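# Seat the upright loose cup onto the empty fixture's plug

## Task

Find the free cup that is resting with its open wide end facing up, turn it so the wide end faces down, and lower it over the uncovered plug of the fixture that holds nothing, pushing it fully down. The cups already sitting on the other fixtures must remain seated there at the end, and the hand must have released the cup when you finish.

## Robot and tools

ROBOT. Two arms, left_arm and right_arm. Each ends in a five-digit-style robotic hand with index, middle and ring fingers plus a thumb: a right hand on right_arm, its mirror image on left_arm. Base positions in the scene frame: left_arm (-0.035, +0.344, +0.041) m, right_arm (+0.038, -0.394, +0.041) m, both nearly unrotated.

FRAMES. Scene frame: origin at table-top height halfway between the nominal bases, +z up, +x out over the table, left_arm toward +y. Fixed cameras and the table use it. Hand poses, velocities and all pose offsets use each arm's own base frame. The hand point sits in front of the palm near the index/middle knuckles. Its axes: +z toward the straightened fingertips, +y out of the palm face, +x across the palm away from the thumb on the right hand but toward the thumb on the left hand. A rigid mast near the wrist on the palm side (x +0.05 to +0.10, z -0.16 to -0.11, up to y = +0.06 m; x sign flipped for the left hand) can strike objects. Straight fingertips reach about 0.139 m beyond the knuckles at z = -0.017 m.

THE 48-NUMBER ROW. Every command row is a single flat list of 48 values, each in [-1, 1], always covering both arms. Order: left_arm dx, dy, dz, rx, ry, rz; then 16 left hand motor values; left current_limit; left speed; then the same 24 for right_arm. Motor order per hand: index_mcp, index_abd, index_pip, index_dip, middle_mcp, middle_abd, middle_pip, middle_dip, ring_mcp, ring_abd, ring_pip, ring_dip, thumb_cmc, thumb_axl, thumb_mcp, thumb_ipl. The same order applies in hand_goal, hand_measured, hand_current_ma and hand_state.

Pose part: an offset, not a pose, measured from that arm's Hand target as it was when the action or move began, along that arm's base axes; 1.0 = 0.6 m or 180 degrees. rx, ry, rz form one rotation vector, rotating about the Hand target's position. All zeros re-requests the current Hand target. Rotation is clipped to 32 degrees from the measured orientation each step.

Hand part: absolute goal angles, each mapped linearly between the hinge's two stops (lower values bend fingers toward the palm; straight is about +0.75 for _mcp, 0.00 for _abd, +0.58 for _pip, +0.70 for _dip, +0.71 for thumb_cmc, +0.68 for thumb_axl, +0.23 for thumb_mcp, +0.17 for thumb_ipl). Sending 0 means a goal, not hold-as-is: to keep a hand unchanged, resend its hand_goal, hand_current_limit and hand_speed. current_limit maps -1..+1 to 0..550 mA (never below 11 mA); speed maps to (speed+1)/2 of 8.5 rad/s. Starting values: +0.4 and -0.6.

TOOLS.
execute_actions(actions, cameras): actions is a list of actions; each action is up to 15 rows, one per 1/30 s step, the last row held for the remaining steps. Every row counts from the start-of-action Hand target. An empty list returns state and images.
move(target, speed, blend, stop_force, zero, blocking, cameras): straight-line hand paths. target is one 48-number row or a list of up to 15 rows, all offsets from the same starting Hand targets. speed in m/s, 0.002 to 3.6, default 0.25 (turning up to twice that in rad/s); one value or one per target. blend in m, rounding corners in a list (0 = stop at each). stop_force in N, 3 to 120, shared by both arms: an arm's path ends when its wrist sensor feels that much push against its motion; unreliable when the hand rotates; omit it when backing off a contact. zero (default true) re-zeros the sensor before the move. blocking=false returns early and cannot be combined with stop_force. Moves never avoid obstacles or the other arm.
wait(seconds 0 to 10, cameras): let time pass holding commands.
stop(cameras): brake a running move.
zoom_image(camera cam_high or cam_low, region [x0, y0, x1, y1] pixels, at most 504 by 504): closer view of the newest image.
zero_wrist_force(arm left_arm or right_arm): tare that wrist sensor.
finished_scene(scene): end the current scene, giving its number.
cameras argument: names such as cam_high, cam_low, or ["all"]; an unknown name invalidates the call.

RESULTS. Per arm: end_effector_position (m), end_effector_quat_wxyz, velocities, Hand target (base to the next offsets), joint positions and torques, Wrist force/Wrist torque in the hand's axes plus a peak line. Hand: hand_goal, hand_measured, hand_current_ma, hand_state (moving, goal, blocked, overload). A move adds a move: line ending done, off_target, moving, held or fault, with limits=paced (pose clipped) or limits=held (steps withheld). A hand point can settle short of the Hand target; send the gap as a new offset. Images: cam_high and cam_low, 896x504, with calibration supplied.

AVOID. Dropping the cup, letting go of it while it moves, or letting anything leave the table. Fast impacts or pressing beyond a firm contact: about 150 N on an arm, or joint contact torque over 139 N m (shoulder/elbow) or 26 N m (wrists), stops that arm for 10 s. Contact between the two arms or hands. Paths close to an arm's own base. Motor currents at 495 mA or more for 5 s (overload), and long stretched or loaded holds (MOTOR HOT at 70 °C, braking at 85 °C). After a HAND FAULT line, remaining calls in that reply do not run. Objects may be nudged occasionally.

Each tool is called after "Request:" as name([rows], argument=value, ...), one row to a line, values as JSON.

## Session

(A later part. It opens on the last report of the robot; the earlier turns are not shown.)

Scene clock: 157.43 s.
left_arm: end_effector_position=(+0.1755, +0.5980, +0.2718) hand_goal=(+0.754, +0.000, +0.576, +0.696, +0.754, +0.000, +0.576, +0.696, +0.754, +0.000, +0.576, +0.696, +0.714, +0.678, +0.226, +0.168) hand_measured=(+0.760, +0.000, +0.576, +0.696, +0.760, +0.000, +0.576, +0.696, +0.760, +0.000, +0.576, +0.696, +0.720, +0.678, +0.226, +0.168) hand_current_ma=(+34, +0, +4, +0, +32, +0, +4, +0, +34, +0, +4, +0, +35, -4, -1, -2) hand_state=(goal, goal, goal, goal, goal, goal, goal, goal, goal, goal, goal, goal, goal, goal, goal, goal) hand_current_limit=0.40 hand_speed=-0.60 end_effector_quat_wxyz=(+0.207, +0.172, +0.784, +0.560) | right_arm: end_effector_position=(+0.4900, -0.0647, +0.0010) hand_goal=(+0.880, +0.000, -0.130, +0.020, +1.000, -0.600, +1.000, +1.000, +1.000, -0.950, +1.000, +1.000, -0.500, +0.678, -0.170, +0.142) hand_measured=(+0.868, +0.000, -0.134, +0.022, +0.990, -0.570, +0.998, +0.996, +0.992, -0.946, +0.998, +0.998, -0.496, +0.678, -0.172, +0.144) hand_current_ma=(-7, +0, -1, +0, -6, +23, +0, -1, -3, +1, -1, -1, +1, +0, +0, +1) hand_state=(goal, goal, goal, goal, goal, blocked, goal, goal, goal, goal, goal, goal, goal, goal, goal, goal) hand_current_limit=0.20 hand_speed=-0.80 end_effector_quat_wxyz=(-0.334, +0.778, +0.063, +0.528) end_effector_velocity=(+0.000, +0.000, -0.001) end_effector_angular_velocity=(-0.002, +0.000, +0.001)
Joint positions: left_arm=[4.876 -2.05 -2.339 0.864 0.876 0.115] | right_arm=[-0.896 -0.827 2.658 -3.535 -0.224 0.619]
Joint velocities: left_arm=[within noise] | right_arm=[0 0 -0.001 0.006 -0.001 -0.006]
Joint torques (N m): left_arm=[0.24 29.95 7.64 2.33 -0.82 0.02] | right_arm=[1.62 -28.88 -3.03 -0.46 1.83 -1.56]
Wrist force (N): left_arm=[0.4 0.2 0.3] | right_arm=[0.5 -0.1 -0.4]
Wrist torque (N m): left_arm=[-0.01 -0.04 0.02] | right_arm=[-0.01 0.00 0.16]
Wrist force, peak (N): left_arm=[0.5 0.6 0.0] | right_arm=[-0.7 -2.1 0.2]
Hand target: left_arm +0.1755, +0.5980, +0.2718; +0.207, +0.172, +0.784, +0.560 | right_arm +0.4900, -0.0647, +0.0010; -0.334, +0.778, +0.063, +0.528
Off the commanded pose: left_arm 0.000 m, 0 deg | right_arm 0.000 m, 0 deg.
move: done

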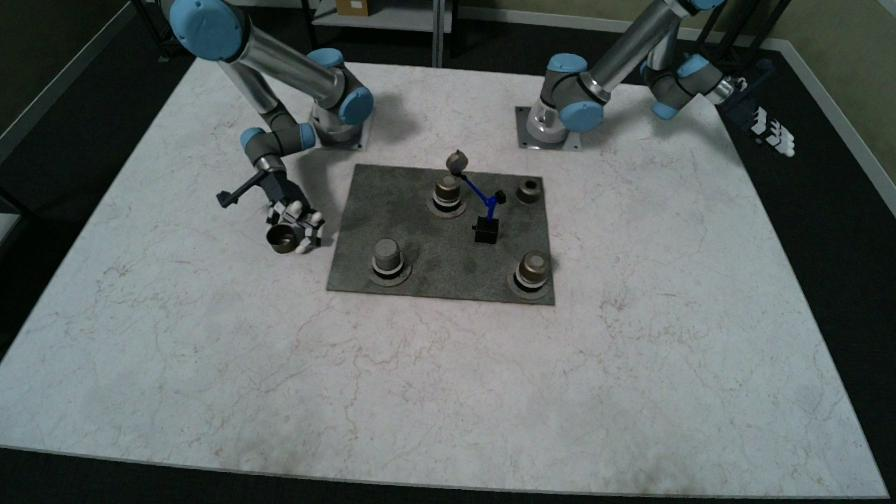

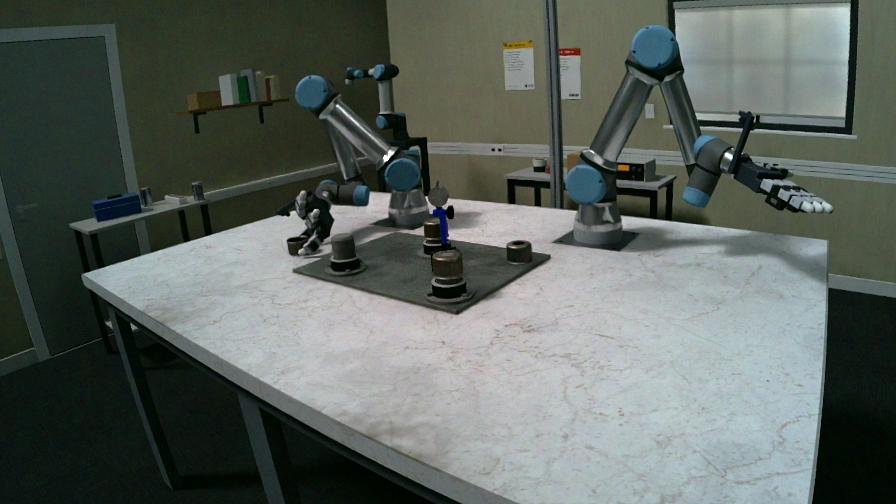

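Request:
move([
  [0,0,0,0,0,0,0.754,0,0.576,0.696,0.754,0,0.576,0.696,0.754,0,0.576,0.696,0.714,0.678,0.226,0.168,0.4,-0.6,0.0094,-0.0054,0,0,0,0,0.88,0,-0.13,0.02,1,-0.6,1,1,1,-0.95,1,1,-0.5,0.678,-0.17,0.142,0.2,-0.8],
  [0,0,0,0,0,0,0.754,0,0.576,0.696,0.754,0,0.576,0.696,0.754,0,0.576,0.696,0.714,0.678,0.226,0.168,0.4,-0.6,0.0094,-0.0054,0,0,0,0,0.753,0,-0.299,-0.029,1,-0.6,1,1,1,-0.95,1,1,-0.5,0.678,-0.393,0.114,0.2,-0.8],
  [0,0,0,0,0,0,0.754,0,0.576,0.696,0.754,0,0.576,0.696,0.754,0,0.576,0.696,0.714,0.678,0.226,0.168,0.4,-0.6,0.0094,-0.0054,0,0,0,0,0.65,0,-0.32,-0.03,1,-0.6,1,1,1,-0.95,1,1,-0.5,0.678,-0.45,0.1,0.5,-0.8],
], speed=0.05, cameras=["all"])

Request:
zoom_image(camera="cam_low", region=[280, 225, 320, 260])

Request:
zoom_image(camera="cam_high", region=[260, 215, 316, 260])

Scene clock: 216.13 s.
left_arm: end_effector_position=(+0.1755, +0.5980, +0.2718) hand_goal=(+0.754, +0.000, +0.576, +0.696, +0.754, +0.000, +0.576, +0.696, +0.754, +0.000, +0.576, +0.696, +0.714, +0.678, +0.226, +0.168) hand_measured=(+0.760, +0.000, +0.576, +0.696, +0.760, +0.000, +0.576, +0.696, +0.760, +0.000, +0.576, +0.696, +0.720, +0.678, +0.226, +0.168) hand_current_ma=(+34, +0, +4, +0, +32, +0, +4, +0, +34, +0, +4, +0, +35, -4, -1, -2) hand_state=(goal, goal, goal, goal, goal, goal, goal, goal, goal, goal, goal, goal, goal, goal, goal, goal) hand_current_limit=0.40 hand_speed=-0.60 end_effector_quat_wxyz=(+0.207, +0.172, +0.784, +0.560) | right_arm: end_effector_position=(+0.4956, -0.0680, +0.0009) hand_goal=(+0.650, +0.000, -0.320, -0.030, +1.000, -0.600, +1.000, +1.000, +1.000, -0.950, +1.000, +1.000, -0.500, +0.678, -0.450, +0.100) hand_measured=(+0.806, +0.000, -0.214, -0.014, +0.990, -0.570, +0.998, +0.996, +0.992, -0.946, +0.998, +0.998, -0.496, +0.678, -0.244, +0.140) hand_current_ma=(+412, +0, +242, +10, -6, +23, +0, -1, -3, +1, -1, -1, +1, +0, +412, +78) hand_state=(blocked, goal, blocked, goal, goal, blocked, goal, goal, goal, goal, goal, goal, goal, goal, blocked, blocked) hand_current_limit=0.50 hand_speed=-0.80 end_effector_quat_wxyz=(-0.334, +0.778, +0.063, +0.528)
Joint positions: left_arm=[4.876 -2.05 -2.339 0.864 0.876 0.115] | right_arm=[-0.888 -0.819 2.637 -3.557 -0.225 0.656]
Joint torques (N m): left_arm=[0.63 30.13 6.5 2.44 -0.61 -0.32] | right_arm=[-6.46 -28.18 12.47 -0.95 1.16 -1.89]
Wrist force (N): left_arm=[0.3 0.3 0.1] | right_arm=[1.1 -0.7 -0.7]
Wrist torque (N m): left_arm=[0.02 -0.03 0.02] | right_arm=[-0.01 0.00 0.10]
Wrist force, peak (N): left_arm=[0.8 0.2 0.4] | right_arm=[1.0 -0.7 -1.0]
Hand target: left_arm +0.1755, +0.5980, +0.2718; +0.207, +0.172, +0.784, +0.560 | right_arm +0.4956, -0.0680, +0.0010; -0.334, +0.778, +0.063, +0.528
Off the commanded pose: left_arm 0.000 m, 0 deg | right_arm 0.000 m, 0 deg.
move: done

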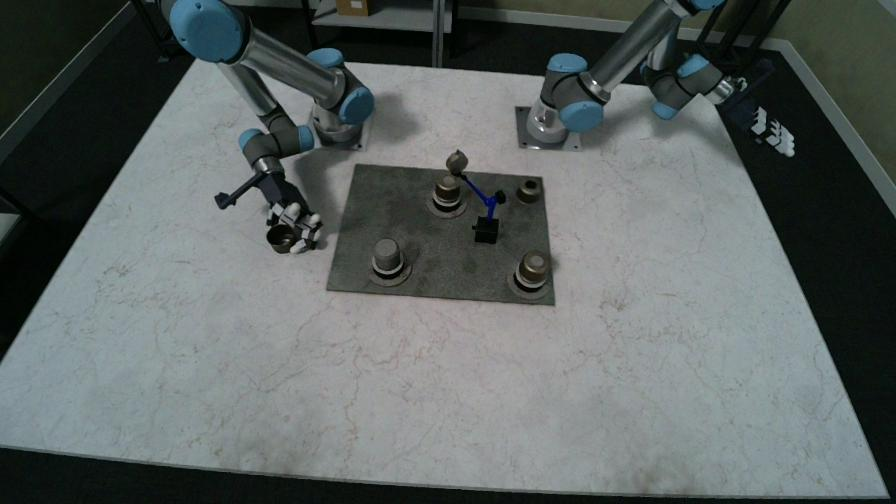

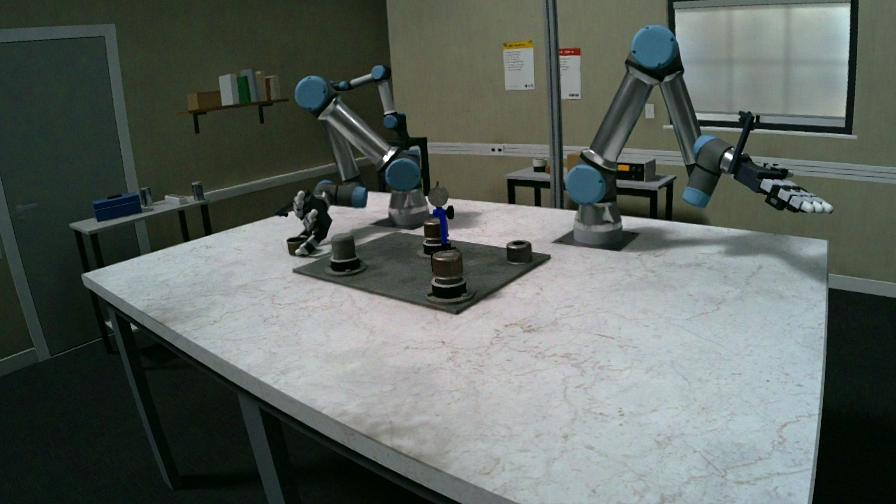

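Scaled by 12.600 from the camera's 896x504 image, which has a finer 1280x720 frame.

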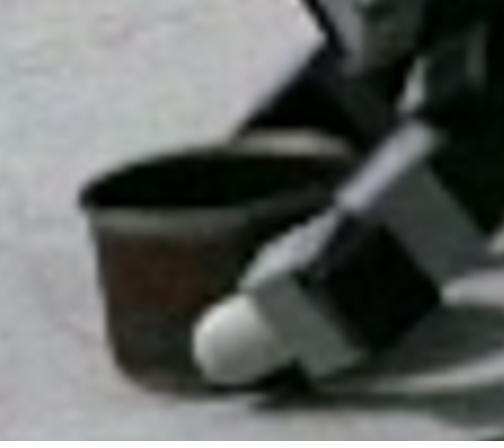

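Scaled by 9.000 from the camera's 896x504 image, which has a finer 1280x720 frame.

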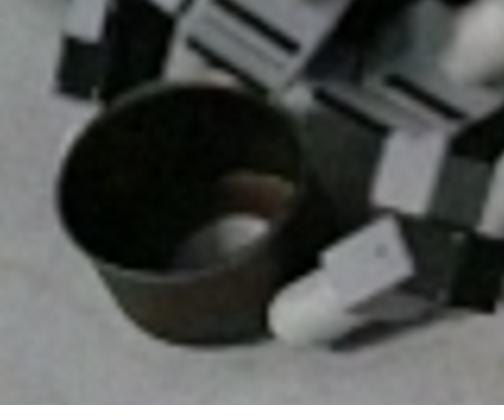

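Request:
move(target=[0,0,0,0,0,0,0.754,0,0.576,0.696,0.754,0,0.576,0.696,0.754,0,0.576,0.696,0.714,0.678,0.226,0.168,0.4,-0.6,0,0,0.0817,0,0,0,0.65,0,-0.32,-0.03,1,-0.6,1,1,1,-0.95,1,1,-0.5,0.678,-0.45,0.1,0.5,-0.8], speed=0.03, cameras=["all"])

Request:
zoom_image(camera="cam_low", region=[270, 205, 340, 265])

Request:
zoom_image(camera="cam_high", region=[250, 195, 330, 265])

Scene clock: 222.40 s.
left_arm: end_effector_position=(+0.1755, +0.5980, +0.2718) hand_goal=(+0.754, +0.000, +0.576, +0.696, +0.754, +0.000, +0.576, +0.696, +0.754, +0.000, +0.576, +0.696, +0.714, +0.678, +0.226, +0.168) hand_measured=(+0.760, +0.000, +0.576, +0.696, +0.760, +0.000, +0.576, +0.696, +0.760, +0.000, +0.576, +0.696, +0.720, +0.678, +0.226, +0.168) hand_current_ma=(+34, +0, +4, +0, +32, +0, +4, +0, +34, +0, +4, +0, +35, -4, -1, -2) hand_state=(goal, goal, goal, goal, goal, goal, goal, goal, goal, goal, goal, goal, goal, goal, goal, goal) hand_current_limit=0.40 hand_speed=-0.60 end_effector_quat_wxyz=(+0.207, +0.172, +0.784, +0.560) | right_arm: end_effector_position=(+0.4956, -0.0679, +0.0500) hand_goal=(+0.650, +0.000, -0.320, -0.030, +1.000, -0.600, +1.000, +1.000, +1.000, -0.950, +1.000, +1.000, -0.500, +0.678, -0.450, +0.100) hand_measured=(+0.780, +0.002, -0.214, -0.006, +0.990, -0.570, +0.998, +0.996, +0.992, -0.946, +0.998, +0.998, -0.484, +0.688, -0.244, +0.140) hand_current_ma=(+370, +0, +242, +21, -6, +23, +0, -1, -3, +1, -1, -1, +12, +6, +413, +78) hand_state=(moving, goal, blocked, blocked, goal, blocked, goal, goal, goal, goal, goal, goal, goal, goal, blocked, blocked) hand_current_limit=0.50 hand_speed=-0.80 end_effector_quat_wxyz=(-0.334, +0.778, +0.063, +0.528)
Joint positions: left_arm=[4.876 -2.05 -2.339 0.864 0.876 0.115] | right_arm=[-0.888 -1.063 2.665 -3.342 -0.225 0.656]
Joint torques (N m): left_arm=[0.65 29.98 6.96 2.25 -0.6 -0.29] | right_arm=[-6.48 -17.33 -0.36 -1.67 4.28 -0.27]
Wrist force (N): left_arm=[0.3 0.0 0.2] | right_arm=[-1.4 1.0 0.4]
Wrist torque (N m): left_arm=[-0.01 -0.02 0.02] | right_arm=[-0.05 -0.05 0.26]
Wrist force, peak (N): left_arm=[0.8 0.0 0.0] | right_arm=[-2.1 1.0 0.6]
Hand target: left_arm +0.1755, +0.5980, +0.2718; +0.207, +0.172, +0.784, +0.560 | right_arm +0.4956, -0.0680, +0.0500; -0.334, +0.778, +0.063, +0.528
Off the commanded pose: left_arm 0.000 m, 0 deg | right_arm 0.000 m, 0 deg.
move: done

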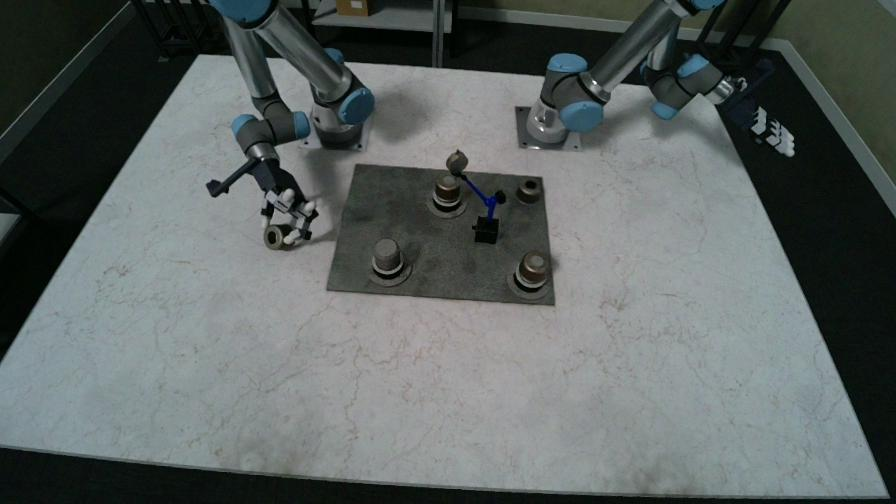

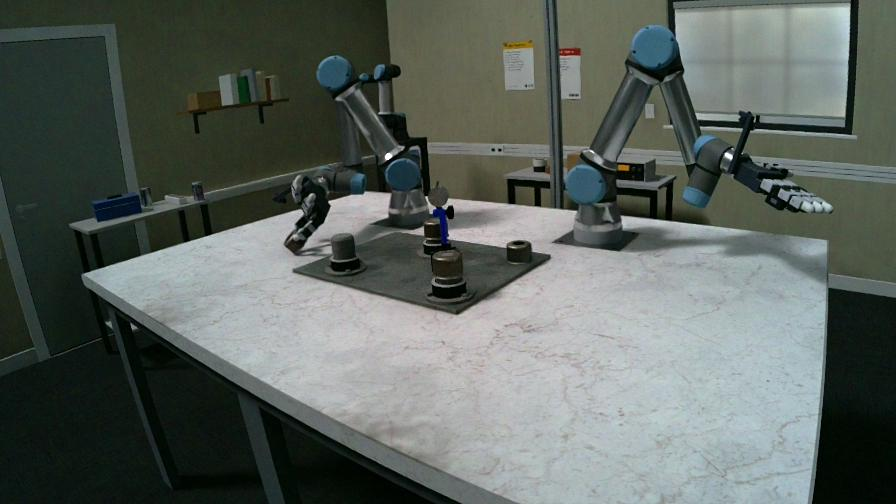

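Scaled by 7.200 from the camera's 896x504 image, which has a finer 1280x720 frame.

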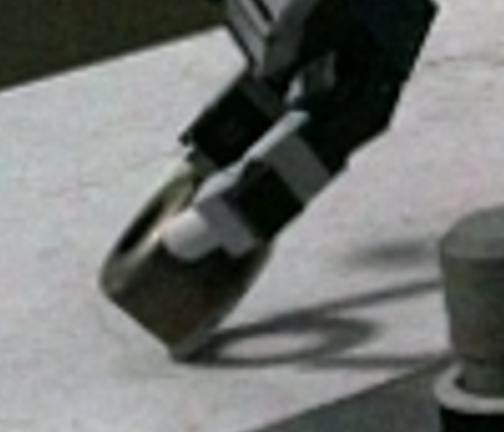

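Scaled by 6.300 from the camera's 896x504 image, which has a finer 1280x720 frame.

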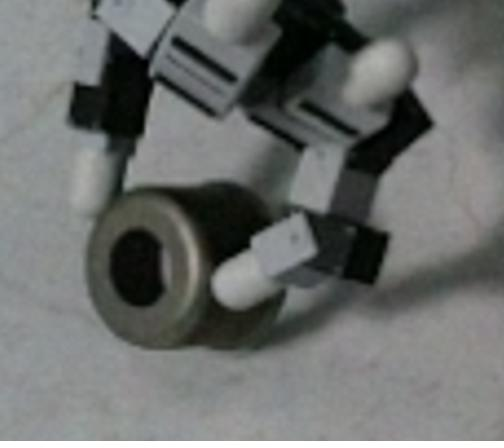

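Request:
move(target=[0,0,0,0,0,0,0.754,0,0.576,0.696,0.754,0,0.576,0.696,0.754,0,0.576,0.696,0.714,0.678,0.226,0.168,0.4,-0.6,0,0,-0.048,0,0,0,0.65,0,-0.32,-0.03,1,-0.6,1,1,1,-0.95,1,1,-0.5,0.678,-0.45,0.1,0.5,-0.8], speed=0.03, stop_force=5, cameras=["all"])

Request:
zoom_image(camera="cam_low", region=[270, 205, 340, 265])

Scene clock: 233.00 s.
left_arm: end_effector_position=(+0.1755, +0.5980, +0.2718) hand_goal=(+0.754, +0.000, +0.576, +0.696, +0.754, +0.000, +0.576, +0.696, +0.754, +0.000, +0.576, +0.696, +0.714, +0.678, +0.226, +0.168) hand_measured=(+0.760, +0.000, +0.576, +0.696, +0.760, +0.000, +0.576, +0.696, +0.760, +0.000, +0.576, +0.696, +0.720, +0.678, +0.226, +0.168) hand_current_ma=(+34, +0, +4, +0, +32, +0, +4, +0, +34, +0, +4, +0, +35, -4, -1, -2) hand_state=(goal, goal, goal, goal, goal, goal, goal, goal, goal, goal, goal, goal, goal, goal, goal, goal) hand_current_limit=0.40 hand_speed=-0.60 end_effector_quat_wxyz=(+0.207, +0.172, +0.784, +0.560) | right_arm: end_effector_position=(+0.4956, -0.0680, +0.0287) hand_goal=(+0.650, +0.000, -0.320, -0.030, +1.000, -0.600, +1.000, +1.000, +1.000, -0.950, +1.000, +1.000, -0.500, +0.678, -0.450, +0.100) hand_measured=(+0.776, +0.004, -0.214, -0.004, +0.990, -0.570, +0.998, +0.996, +0.992, -0.946, +0.998, +0.998, -0.498, +0.678, -0.256, +0.140) hand_current_ma=(+356, +1, +242, +23, -6, +23, +0, -1, -3, +1, -1, -1, +1, +0, +413, +78) hand_state=(blocked, goal, blocked, blocked, goal, blocked, goal, goal, goal, goal, goal, goal, goal, goal, blocked, blocked) hand_current_limit=0.50 hand_speed=-0.80 end_effector_quat_wxyz=(-0.334, +0.778, +0.063, +0.528)
Joint positions: left_arm=[4.876 -2.05 -2.339 0.864 0.876 0.115] | right_arm=[-0.888 -0.956 2.657 -3.436 -0.225 0.652]
Joint torques (N m): left_arm=[-0.04 30.34 5.43 2.61 -0.59 -0.19] | right_arm=[-1.83 -19.1 10.57 -0.7 0.23 -1.51]
Wrist force (N): left_arm=[0.2 0.4 -0.1] | right_arm=[-0.4 0.4 0.1]
Wrist torque (N m): left_arm=[0.05 -0.03 0.01] | right_arm=[-0.08 -0.04 0.19]
Wrist force, peak (N): left_arm=[0.6 0.7 0.1] | right_arm=[4.4 -4.0 -2.0]
Hand target: left_arm +0.1755, +0.5980, +0.2718; +0.207, +0.172, +0.784, +0.560 | right_arm +0.4956, -0.0680, +0.0287; -0.334, +0.778, +0.063, +0.528 (not the last commanded pose)
Off the commanded pose: left_arm 0.000 m, 0 deg | right_arm 0.007 m, 0 deg.
move: contact (right_arm)

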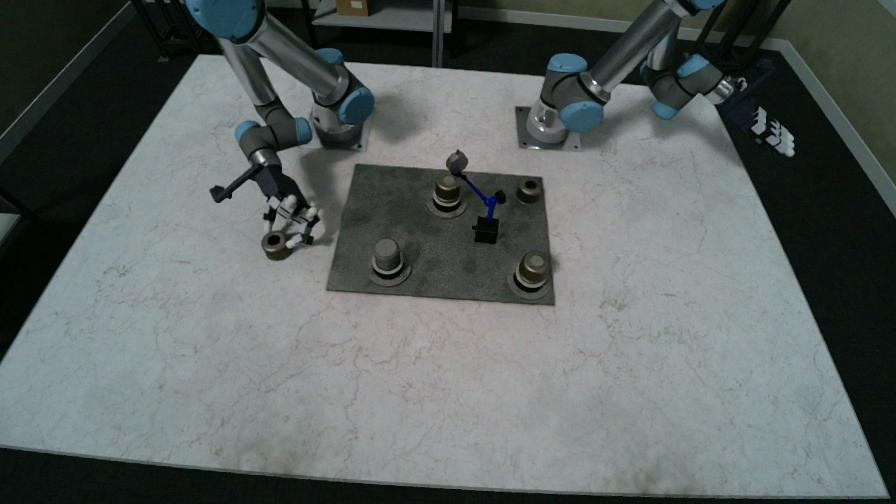

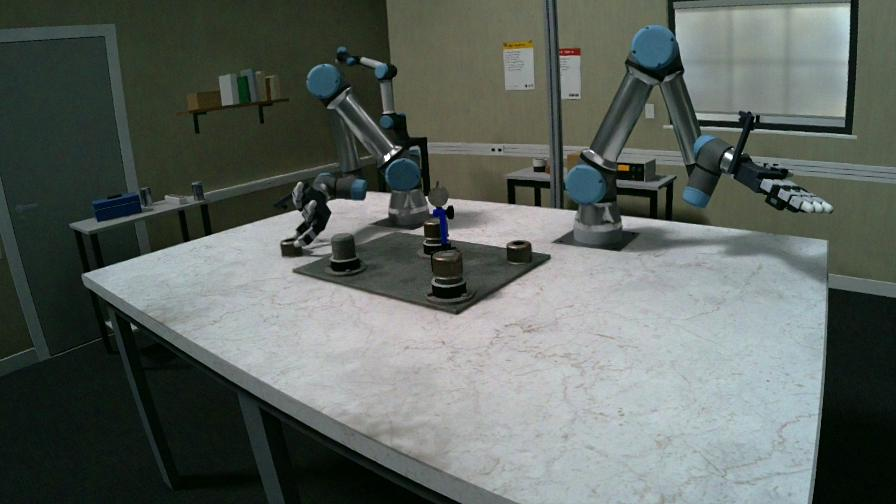

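Scaled by 7.200 from the camera's 896x504 image, which has a finer 1280x720 frame.

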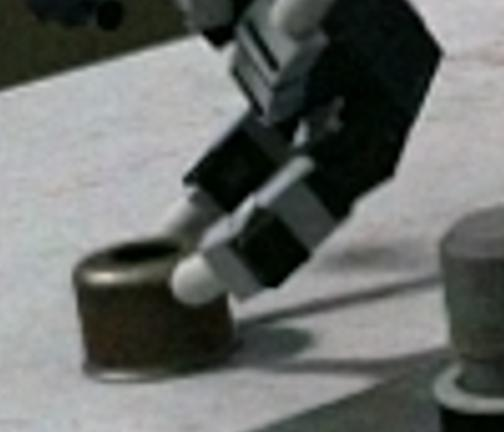

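Request:
move([
  [0,0,0,0,0,0,0.754,0,0.576,0.696,0.754,0,0.576,0.696,0.754,0,0.576,0.696,0.714,0.678,0.226,0.168,0.4,-0.6,0,0,0,0,0,0,0.88,0,-0.13,0.02,1,-0.6,1,1,1,-0.95,1,1,-0.5,0.678,-0.17,0.142,0.2,-0.8],
  [0,0,0,0,0,0,0.754,0,0.576,0.696,0.754,0,0.576,0.696,0.754,0,0.576,0.696,0.714,0.678,0.226,0.168,0.4,-0.6,0.0476,-0.0275,-0.0303,0.1667,0.2887,0,0.88,0,-0.13,0.02,1,-0.6,1,1,1,-0.95,1,1,-0.5,0.678,-0.17,0.142,0.2,-0.8],
], speed=0.2, cameras=["all"])

Request:
zoom_image(camera="cam_low", region=[270, 220, 320, 265])

Request:
zoom_image(camera="cam_high", region=[240, 205, 310, 265])

Scene clock: 246.33 s.
left_arm: end_effector_position=(+0.1755, +0.5980, +0.2718) hand_goal=(+0.754, +0.000, +0.576, +0.696, +0.754, +0.000, +0.576, +0.696, +0.754, +0.000, +0.576, +0.696, +0.714, +0.678, +0.226, +0.168) hand_measured=(+0.760, +0.000, +0.576, +0.696, +0.760, +0.000, +0.576, +0.696, +0.760, +0.000, +0.576, +0.696, +0.720, +0.678, +0.226, +0.168) hand_current_ma=(+34, +0, +4, +0, +32, +0, +4, +0, +34, +0, +4, +0, +35, -4, -1, -2) hand_state=(goal, goal, goal, goal, goal, goal, goal, goal, goal, goal, goal, goal, goal, goal, goal, goal) hand_current_limit=0.40 hand_speed=-0.60 end_effector_quat_wxyz=(+0.207, +0.172, +0.784, +0.560) | right_arm: end_effector_position=(+0.5241, -0.0844, +0.0104) hand_goal=(+0.880, +0.000, -0.130, +0.020, +1.000, -0.600, +1.000, +1.000, +1.000, -0.950, +1.000, +1.000, -0.500, +0.678, -0.170, +0.142) hand_measured=(+0.870, +0.004, -0.134, +0.022, +0.990, -0.570, +0.998, +0.996, +0.992, -0.946, +0.998, +0.998, -0.498, +0.678, -0.172, +0.144) hand_current_ma=(-6, +1, -1, +0, -6, +23, +0, -1, -3, +1, -1, -1, +0, +0, +0, +1) hand_state=(goal, goal, goal, goal, goal, blocked, goal, goal, goal, goal, goal, goal, goal, goal, goal, goal) hand_current_limit=0.20 hand_speed=-0.80 end_effector_quat_wxyz=(-0.511, +0.819, -0.222, +0.136)
Joint positions: left_arm=[4.876 -2.05 -2.339 0.864 0.876 0.115] | right_arm=[-0.744 -1.129 2.076 -2.099 -0.503 1.105]
Joint torques (N m): left_arm=[-0.11 30.59 5.84 2.34 -0.61 -0.25] | right_arm=[-6.47 -44.9 -17.92 -0.36 3.66 0.89]
Wrist force (N): left_arm=[0.1 0.3 -0.1] | right_arm=[-0.8 -1.4 -0.1]
Wrist torque (N m): left_arm=[0.05 -0.01 0.00] | right_arm=[-0.20 0.16 0.17]
Wrist force, peak (N): left_arm=[0.3 0.7 0.2] | right_arm=[-0.3 -1.9 -0.4]
Hand target: left_arm +0.1755, +0.5980, +0.2718; +0.207, +0.172, +0.784, +0.560 | right_arm +0.5241, -0.0845, +0.0105; -0.511, +0.819, -0.222, +0.136
Off the commanded pose: left_arm 0.000 m, 0 deg | right_arm 0.000 m, 0 deg.
move: done

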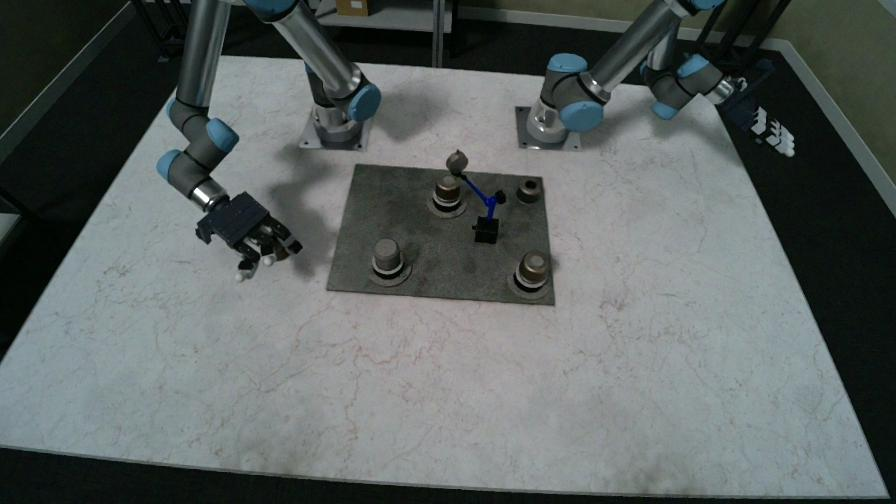

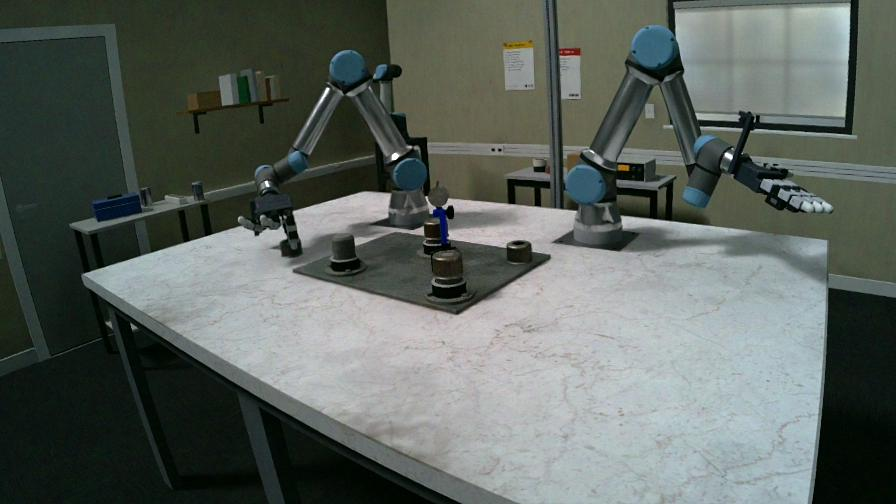

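Scaled by 10.080 from the camera's 896x504 image, which has a finer 1280x720 frame.

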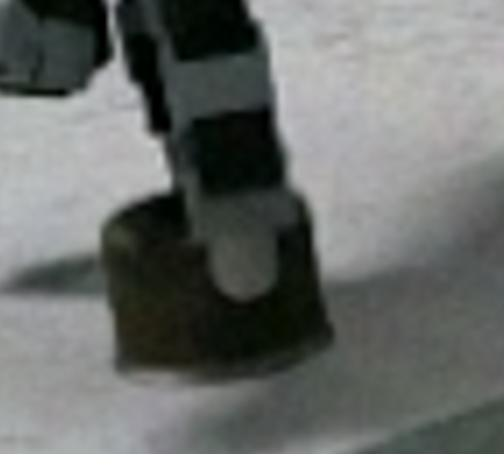

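Scaled by 7.200 from the camera's 896x504 image, which has a finer 1280x720 frame.

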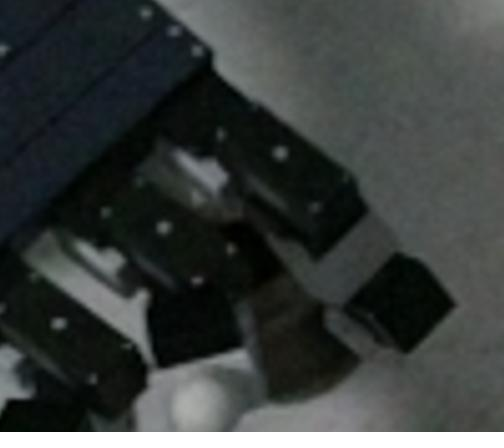

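Request:
move([
  [0,0,0,0,0,0,0.754,0,0.576,0.696,0.754,0,0.576,0.696,0.754,0,0.576,0.696,0.714,0.678,0.226,0.168,0.4,-0.6,0,0,0,0,0,0,0.753,0,-0.299,-0.029,1,-0.6,1,1,1,-0.95,1,1,-0.5,0.678,-0.393,0.114,0.2,-0.8],
  [0,0,0,0,0,0,0.754,0,0.576,0.696,0.754,0,0.576,0.696,0.754,0,0.576,0.696,0.714,0.678,0.226,0.168,0.4,-0.6,0,0,0,0,0,0,0.65,0,-0.32,-0.03,1,-0.6,1,1,1,-0.95,1,1,-0.5,0.678,-0.45,0.1,0.5,-0.8],
  [0,0,0,0,0,0,0.754,0,0.576,0.696,0.754,0,0.576,0.696,0.754,0,0.576,0.696,0.714,0.678,0.226,0.168,0.4,-0.6,0,0,0.05,0,0,0,0.65,0,-0.32,-0.03,1,-0.6,1,1,1,-0.95,1,1,-0.5,0.678,-0.45,0.1,0.5,-0.8],
], speed=0.05, cameras=["all"])

Request:
zoom_image(camera="cam_low", region=[260, 205, 330, 265])

Request:
zoom_image(camera="cam_high", region=[240, 205, 310, 265])

Scene clock: 255.00 s.
left_arm: end_effector_position=(+0.1755, +0.5980, +0.2718) hand_goal=(+0.754, +0.000, +0.576, +0.696, +0.754, +0.000, +0.576, +0.696, +0.754, +0.000, +0.576, +0.696, +0.714, +0.678, +0.226, +0.168) hand_measured=(+0.760, +0.000, +0.576, +0.696, +0.760, +0.000, +0.576, +0.696, +0.760, +0.000, +0.576, +0.696, +0.720, +0.678, +0.226, +0.168) hand_current_ma=(+34, +0, +4, +0, +32, +0, +4, +0, +34, +0, +4, +0, +35, -4, -1, -2) hand_state=(goal, goal, goal, goal, goal, goal, goal, goal, goal, goal, goal, goal, goal, goal, goal, goal) hand_current_limit=0.40 hand_speed=-0.60 end_effector_quat_wxyz=(+0.207, +0.172, +0.784, +0.560) | right_arm: end_effector_position=(+0.5242, -0.0846, +0.0406) hand_goal=(+0.650, +0.000, -0.320, -0.030, +1.000, -0.600, +1.000, +1.000, +1.000, -0.950, +1.000, +1.000, -0.500, +0.678, -0.450, +0.100) hand_measured=(+0.796, +0.004, -0.210, -0.002, +0.990, -0.570, +0.998, +0.996, +0.992, -0.946, +0.998, +0.998, -0.504, +0.676, -0.242, +0.140) hand_current_ma=(+412, +1, +258, +27, -6, +23, +0, -1, -3, +1, -1, -1, -1, -1, +412, +79) hand_state=(blocked, goal, blocked, blocked, goal, blocked, goal, goal, goal, goal, goal, goal, goal, goal, blocked, blocked) hand_current_limit=0.50 hand_speed=-0.80 end_effector_quat_wxyz=(-0.511, +0.819, -0.222, +0.136)
Joint positions: left_arm=[4.876 -2.05 -2.339 0.864 0.876 0.115] | right_arm=[-0.744 -1.192 2.059 -2.019 -0.503 1.105]
Joint torques (N m): left_arm=[0.19 29.95 5.34 2.2 -0.59 -0.33] | right_arm=[3.11 -26.43 -6.38 -3.98 2.04 -1.28]
Wrist force (N): left_arm=[0.5 0.5 0.0] | right_arm=[-0.5 0.9 1.1]
Wrist torque (N m): left_arm=[0.07 -0.05 0.02] | right_arm=[-0.21 0.13 0.14]
Wrist force, peak (N): left_arm=[0.8 0.4 0.0] | right_arm=[-0.6 -3.8 -2.5]
Hand target: left_arm +0.1755, +0.5980, +0.2718; +0.207, +0.172, +0.784, +0.560 | right_arm +0.5241, -0.0845, +0.0405; -0.511, +0.819, -0.222, +0.136
Off the commanded pose: left_arm 0.000 m, 0 deg | right_arm 0.000 m, 0 deg.
move: done

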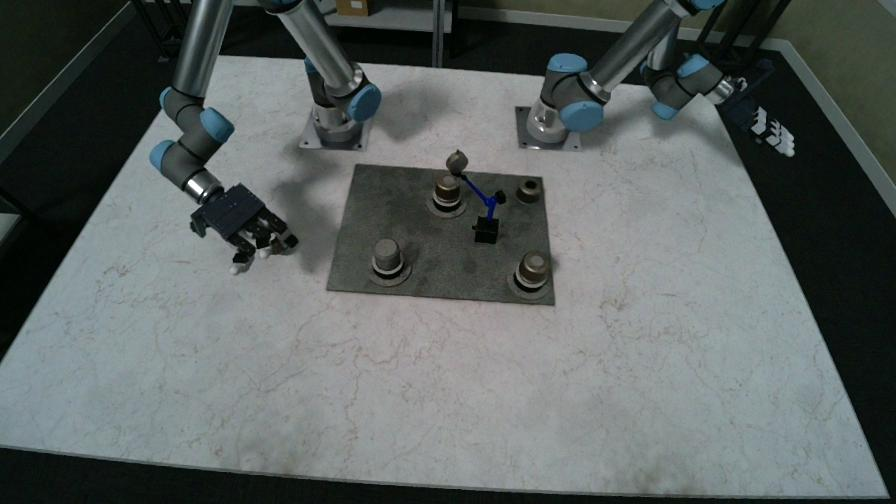

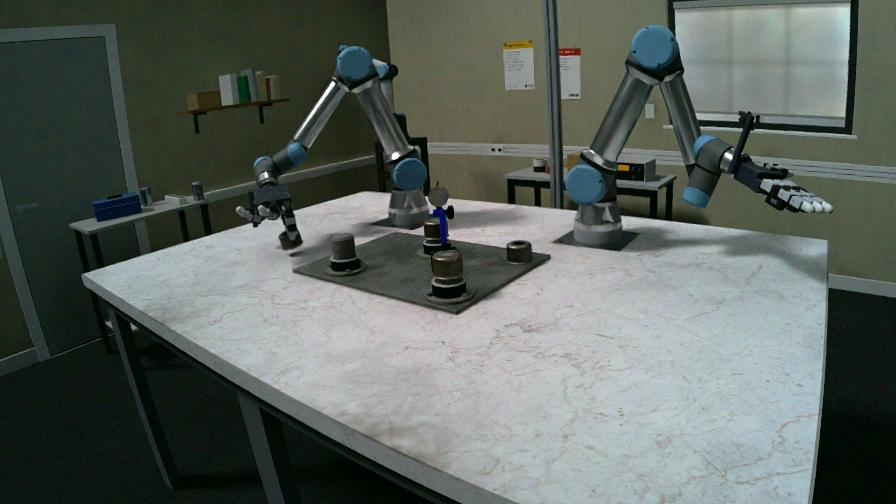

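Scaled by 7.200 from the camera's 896x504 image, which has a finer 1280x720 frame.

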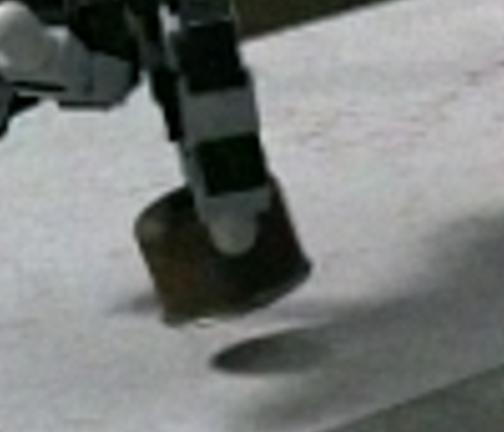

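Scaled by 7.200 from the camera's 896x504 image, which has a finer 1280x720 frame.

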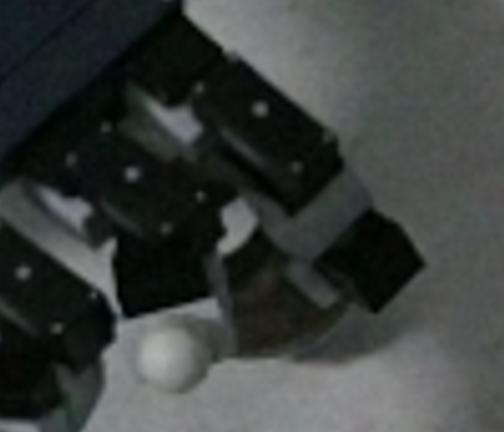

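Request:
move(target=[0,0,0,0,0,0,0.754,0,0.576,0.696,0.754,0,0.576,0.696,0.754,0,0.576,0.696,0.714,0.678,0.226,0.168,0.4,-0.6,0,0,-0.0515,0,0,0,0.65,0,-0.32,-0.03,1,-0.6,1,1,1,-0.95,1,1,-0.5,0.678,-0.45,0.1,0.5,-0.8], speed=0.03, stop_force=5, cameras=["cam_low"])

Request:
zoom_image(camera="cam_low", region=[260, 205, 330, 265])

Scene clock: 264.23 s.
left_arm: end_effector_position=(+0.1755, +0.5980, +0.2718) hand_goal=(+0.754, +0.000, +0.576, +0.696, +0.754, +0.000, +0.576, +0.696, +0.754, +0.000, +0.576, +0.696, +0.714, +0.678, +0.226, +0.168) hand_measured=(+0.760, +0.000, +0.576, +0.696, +0.760, +0.000, +0.576, +0.696, +0.760, +0.000, +0.576, +0.696, +0.720, +0.678, +0.226, +0.168) hand_current_ma=(+34, +0, +4, +0, +32, +0, +4, +0, +34, +0, +4, +0, +35, -4, -1, -2) hand_state=(goal, goal, goal, goal, goal, goal, goal, goal, goal, goal, goal, goal, goal, goal, goal, goal) hand_current_limit=0.40 hand_speed=-0.60 end_effector_quat_wxyz=(+0.207, +0.172, +0.784, +0.560) | right_arm: end_effector_position=(+0.5241, -0.0845, +0.0112) hand_goal=(+0.650, +0.000, -0.320, -0.030, +1.000, -0.600, +1.000, +1.000, +1.000, -0.950, +1.000, +1.000, -0.500, +0.678, -0.450, +0.100) hand_measured=(+0.796, +0.004, -0.210, -0.002, +0.990, -0.570, +0.998, +0.996, +0.992, -0.946, +0.998, +0.998, -0.504, +0.676, -0.242, +0.140) hand_current_ma=(+413, +1, +258, +26, -6, +23, +0, -1, -3, +1, -1, -1, -1, -1, +412, +79) hand_state=(blocked, goal, blocked, blocked, goal, blocked, goal, goal, goal, goal, goal, goal, goal, goal, blocked, blocked) hand_current_limit=0.50 hand_speed=-0.80 end_effector_quat_wxyz=(-0.511, +0.819, -0.222, +0.136)
Joint positions: left_arm=[4.876 -2.05 -2.339 0.864 0.876 0.115] | right_arm=[-0.744 -1.13 2.075 -2.097 -0.503 1.105]
Joint torques (N m): left_arm=[1.63 30.21 5.1 2.66 -0.59 -0.25] | right_arm=[-2.43 -31.37 -23.47 -4.17 -0.09 -0.93]
Wrist force (N): left_arm=[0.1 0.0 0.0] | right_arm=[-0.7 0.1 0.6]
Wrist torque (N m): left_arm=[-0.01 -0.01 0.01] | right_arm=[-0.20 0.16 0.14]
Wrist force, peak (N): left_arm=[0.6 0.6 0.0] | right_arm=[-1.4 -6.4 -4.0]
Hand target: left_arm +0.1755, +0.5980, +0.2718; +0.207, +0.172, +0.784, +0.560 | right_arm +0.5241, -0.0845, +0.0112; -0.511, +0.819, -0.222, +0.136 (not the last commanded pose)
Off the commanded pose: left_arm 0.000 m, 0 deg | right_arm 0.002 m, 0 deg.
move: contact (right_arm)
Images, in order (width x height): cam_low 896x504.

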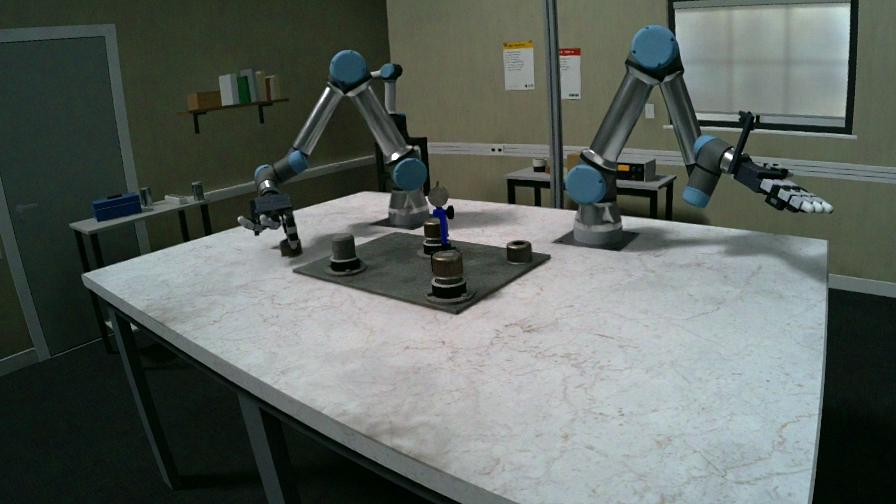

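Scaled by 7.200 from the camera's 896x504 image, which has a finer 1280x720 frame.

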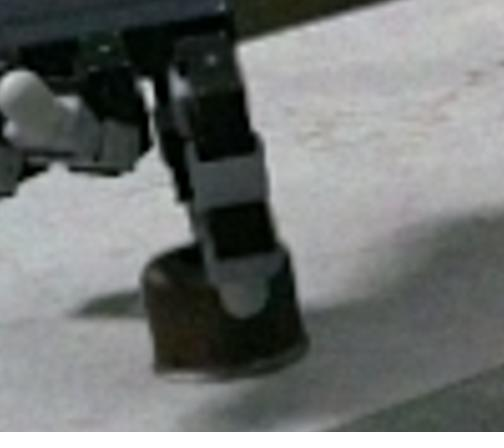

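Request:
move([
  [0,0,0,0,0,0,0.754,0,0.576,0.696,0.754,0,0.576,0.696,0.754,0,0.576,0.696,0.714,0.678,0.226,0.168,0.4,-0.6,0,0,0,0,0,0,0.88,0,-0.13,0.02,1,-0.6,1,1,1,-0.95,1,1,-0.5,0.678,-0.17,0.142,0.2,-0.8],
  [0,0,0,0,0,0,0.754,0,0.576,0.696,0.754,0,0.576,0.696,0.754,0,0.576,0.696,0.714,0.678,0.226,0.168,0.4,-0.6,0.0072,-0.0042,-0.001,0,0,0,0.88,0,-0.13,0.02,1,-0.6,1,1,1,-0.95,1,1,-0.5,0.678,-0.17,0.142,0.2,-0.8],
  [0,0,0,0,0,0,0.754,0,0.576,0.696,0.754,0,0.576,0.696,0.754,0,0.576,0.696,0.714,0.678,0.226,0.168,0.4,-0.6,0.0072,-0.0042,-0.001,0,0,0,0.753,0,-0.299,-0.029,1,-0.6,1,1,1,-0.95,1,1,-0.5,0.678,-0.393,0.114,0.2,-0.8],
  [0,0,0,0,0,0,0.754,0,0.576,0.696,0.754,0,0.576,0.696,0.754,0,0.576,0.696,0.714,0.678,0.226,0.168,0.4,-0.6,0.0072,-0.0042,-0.001,0,0,0,0.65,0,-0.32,-0.03,1,-0.6,1,1,1,-0.95,1,1,-0.5,0.678,-0.45,0.1,0.5,-0.8],
  [0,0,0,0,0,0,0.754,0,0.576,0.696,0.754,0,0.576,0.696,0.754,0,0.576,0.696,0.714,0.678,0.226,0.168,0.4,-0.6,0.0072,-0.0042,0.05,0,0,0,0.65,0,-0.32,-0.03,1,-0.6,1,1,1,-0.95,1,1,-0.5,0.678,-0.45,0.1,0.5,-0.8],
], speed=0.05, cameras=["cam_low"])

Request:
zoom_image(camera="cam_low", region=[260, 205, 330, 265])

Scene clock: 274.93 s.
left_arm: end_effector_position=(+0.1755, +0.5980, +0.2718) hand_goal=(+0.754, +0.000, +0.576, +0.696, +0.754, +0.000, +0.576, +0.696, +0.754, +0.000, +0.576, +0.696, +0.714, +0.678, +0.226, +0.168) hand_measured=(+0.760, +0.000, +0.576, +0.696, +0.760, +0.000, +0.576, +0.696, +0.760, +0.000, +0.576, +0.696, +0.720, +0.678, +0.226, +0.168) hand_current_ma=(+34, +0, +4, +0, +32, +0, +4, +0, +34, +0, +4, +0, +35, -4, -1, -2) hand_state=(goal, goal, goal, goal, goal, goal, goal, goal, goal, goal, goal, goal, goal, goal, goal, goal) hand_current_limit=0.40 hand_speed=-0.60 end_effector_quat_wxyz=(+0.207, +0.172, +0.784, +0.560) | right_arm: end_effector_position=(+0.5285, -0.0871, +0.0413) hand_goal=(+0.650, +0.000, -0.320, -0.030, +1.000, -0.600, +1.000, +1.000, +1.000, -0.950, +1.000, +1.000, -0.500, +0.678, -0.450, +0.100) hand_measured=(+0.798, +0.002, -0.210, -0.002, +0.990, -0.570, +0.998, +0.996, +0.992, -0.946, +0.998, +0.998, -0.504, +0.676, -0.236, +0.140) hand_current_ma=(+412, +0, +254, +27, -6, +23, +0, -1, -3, +1, -1, -1, -1, -1, +412, +79) hand_state=(blocked, goal, blocked, blocked, goal, blocked, goal, goal, goal, goal, goal, goal, goal, goal, blocked, blocked) hand_current_limit=0.50 hand_speed=-0.80 end_effector_quat_wxyz=(-0.511, +0.819, -0.222, +0.136)
Joint positions: left_arm=[4.876 -2.05 -2.339 0.864 0.876 0.115] | right_arm=[-0.742 -1.184 2.044 -2.016 -0.502 1.109]
Joint torques (N m): left_arm=[0.6 29.67 5.75 2.53 -0.7 -0.42] | right_arm=[-0.1 -26.29 -5.98 -3.92 0.91 -1.6]
Wrist force (N): left_arm=[0.5 0.1 0.2] | right_arm=[-0.6 0.8 0.9]
Wrist torque (N m): left_arm=[0.00 -0.05 0.04] | right_arm=[-0.20 0.15 0.02]
Wrist force, peak (N): left_arm=[0.9 -0.1 0.1] | right_arm=[-0.3 -3.5 -1.9]
Hand target: left_arm +0.1755, +0.5980, +0.2718; +0.207, +0.172, +0.784, +0.560 | right_arm +0.5284, -0.0870, +0.0412; -0.511, +0.819, -0.222, +0.136
Off the commanded pose: left_arm 0.000 m, 0 deg | right_arm 0.000 m, 0 deg.
move: done
Images, in order (width x height): cam_low 896x504.

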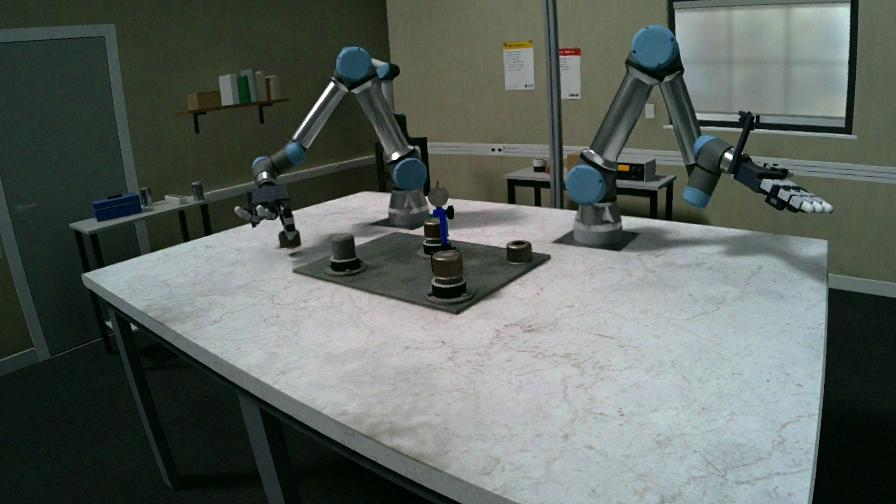

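Scaled by 7.200 from the camera's 896x504 image, which has a finer 1280x720 frame.

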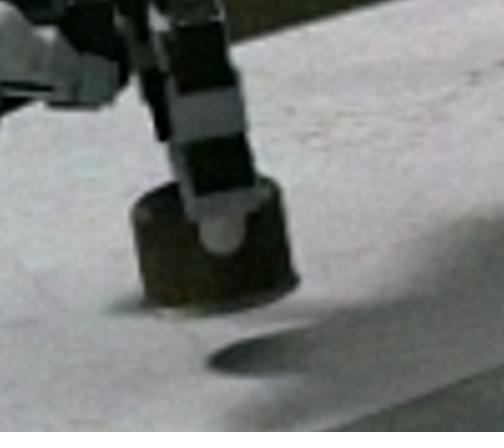

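Request:
move([
  [0,0,0,0,0,0,0.754,0,0.576,0.696,0.754,0,0.576,0.696,0.754,0,0.576,0.696,0.714,0.678,0.226,0.168,0.4,-0.6,0.01,0.06,0.2145,0,0,0,0.65,0,-0.32,-0.03,1,-0.6,1,1,1,-0.95,1,1,-0.5,0.678,-0.45,0.1,0.5,-0.8],
  [0,0,0,0,0,0,0.754,0,0.576,0.696,0.754,0,0.576,0.696,0.754,0,0.576,0.696,0.714,0.678,0.226,0.168,0.4,-0.6,0.0705,0.5235,0.2145,0,0,0,0.65,0,-0.32,-0.03,1,-0.6,1,1,1,-0.95,1,1,-0.5,0.678,-0.45,0.1,0.5,-0.8],
  [0,0,0,0,0,0,0.754,0,0.576,0.696,0.754,0,0.576,0.696,0.754,0,0.576,0.696,0.714,0.678,0.226,0.168,0.4,-0.6,0.0705,0.5235,0.1687,0,0,0,0.65,0,-0.32,-0.03,1,-0.6,1,1,1,-0.95,1,1,-0.5,0.678,-0.45,0.1,0.5,-0.8],
], speed=[0.16,0.16,0.08], blend=[0.03,0.01,0], cameras=["all"])

Request:
zoom_image(camera="cam_low", region=[305, 190, 385, 270])

Request:
zoom_image(camera="cam_high", region=[350, 200, 430, 270])

Scene clock: 297.47 s.
left_arm: end_effector_position=(+0.1755, +0.5980, +0.2718) hand_goal=(+0.754, +0.000, +0.576, +0.696, +0.754, +0.000, +0.576, +0.696, +0.754, +0.000, +0.576, +0.696, +0.714, +0.678, +0.226, +0.168) hand_measured=(+0.760, +0.000, +0.576, +0.696, +0.760, +0.000, +0.576, +0.696, +0.760, +0.000, +0.576, +0.696, +0.720, +0.678, +0.226, +0.168) hand_current_ma=(+34, +0, +4, +0, +32, +0, +4, +0, +34, +0, +4, +0, +35, -4, -1, -2) hand_state=(goal, goal, goal, goal, goal, goal, goal, goal, goal, goal, goal, goal, goal, goal, goal, goal) hand_current_limit=0.40 hand_speed=-0.60 end_effector_quat_wxyz=(+0.207, +0.172, +0.784, +0.560) | right_arm: end_effector_position=(+0.5707, +0.2271, +0.1424) hand_goal=(+0.650, +0.000, -0.320, -0.030, +1.000, -0.600, +1.000, +1.000, +1.000, -0.950, +1.000, +1.000, -0.500, +0.678, -0.450, +0.100) hand_measured=(+0.794, +0.002, -0.210, +0.000, +0.990, -0.570, +0.998, +0.996, +0.992, -0.946, +0.998, +0.998, -0.506, +0.676, -0.236, +0.142) hand_current_ma=(+412, +0, +254, +29, -6, +23, +0, -1, -3, +1, -1, -1, -2, -1, +412, +85) hand_state=(blocked, goal, blocked, blocked, goal, blocked, goal, goal, goal, goal, goal, goal, goal, goal, blocked, blocked) hand_current_limit=0.50 hand_speed=-0.80 end_effector_quat_wxyz=(-0.511, +0.819, -0.222, +0.136)
Joint positions: left_arm=[4.876 -2.05 -2.339 0.864 0.876 0.115] | right_arm=[-0.128 -1.185 2.048 -3.101 -0.595 2.335]
Joint torques (N m): left_arm=[0.53 30.68 5.12 2.46 -0.76 -0.46] | right_arm=[6.56 -41.4 -26.08 -2.25 0.69 0.4]
Wrist force (N): left_arm=[0.1 0.4 -0.3] | right_arm=[-0.7 0.4 1.1]
Wrist torque (N m): left_arm=[0.07 -0.03 0.01] | right_arm=[-0.24 0.18 0.07]
Wrist force, peak (N): left_arm=[0.5 0.7 0.2] | right_arm=[-0.4 2.8 1.2]
Hand target: left_arm +0.1755, +0.5980, +0.2718; +0.207, +0.172, +0.784, +0.560 | right_arm +0.5707, +0.2271, +0.1424; -0.511, +0.819, -0.222, +0.136
Off the commanded pose: left_arm 0.000 m, 0 deg | right_arm 0.000 m, 0 deg.
move: done

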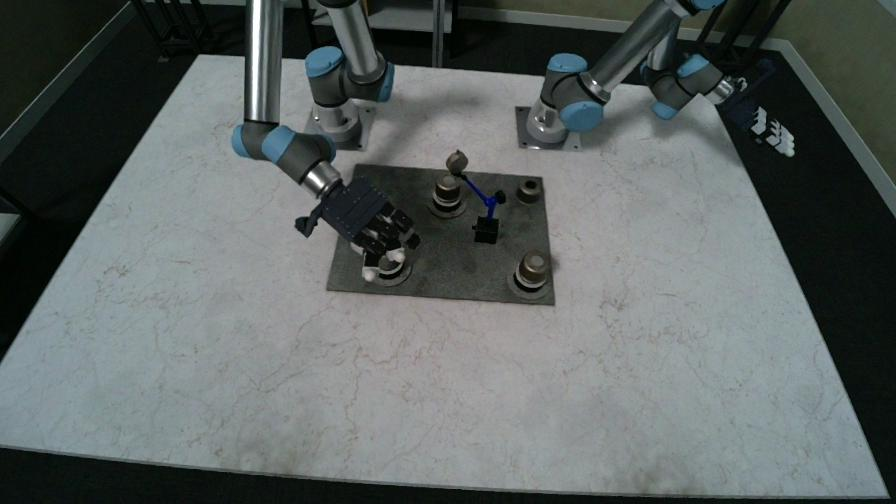

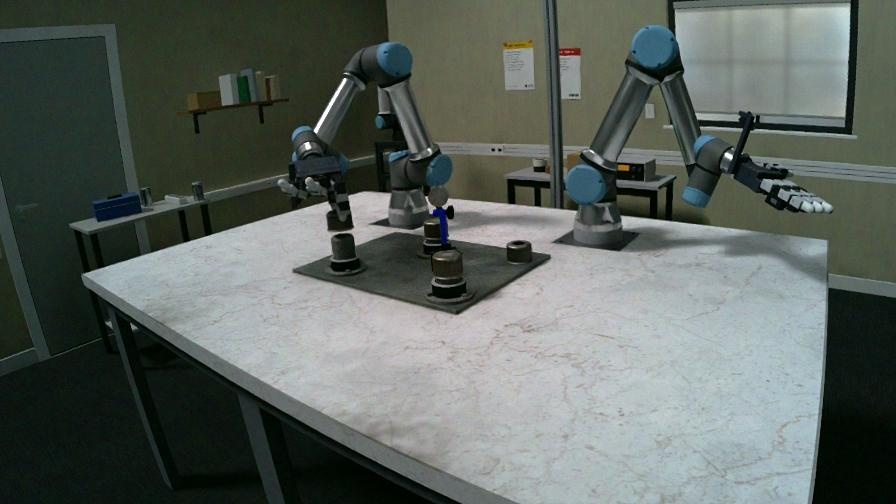

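Scaled by 6.300 from the camera's 896x504 image, which has a finer 1280x720 frame.

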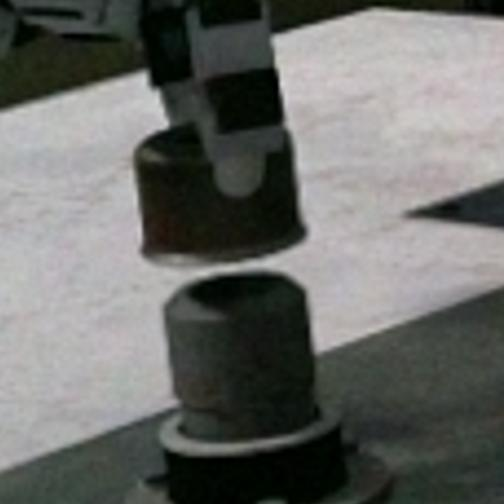

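Scaled by 6.300 from the camera's 896x504 image, which has a finer 1280x720 frame.

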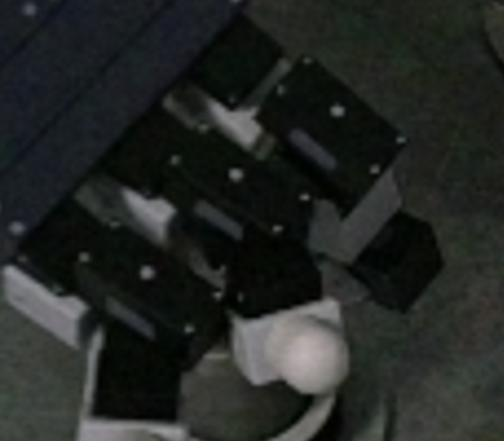

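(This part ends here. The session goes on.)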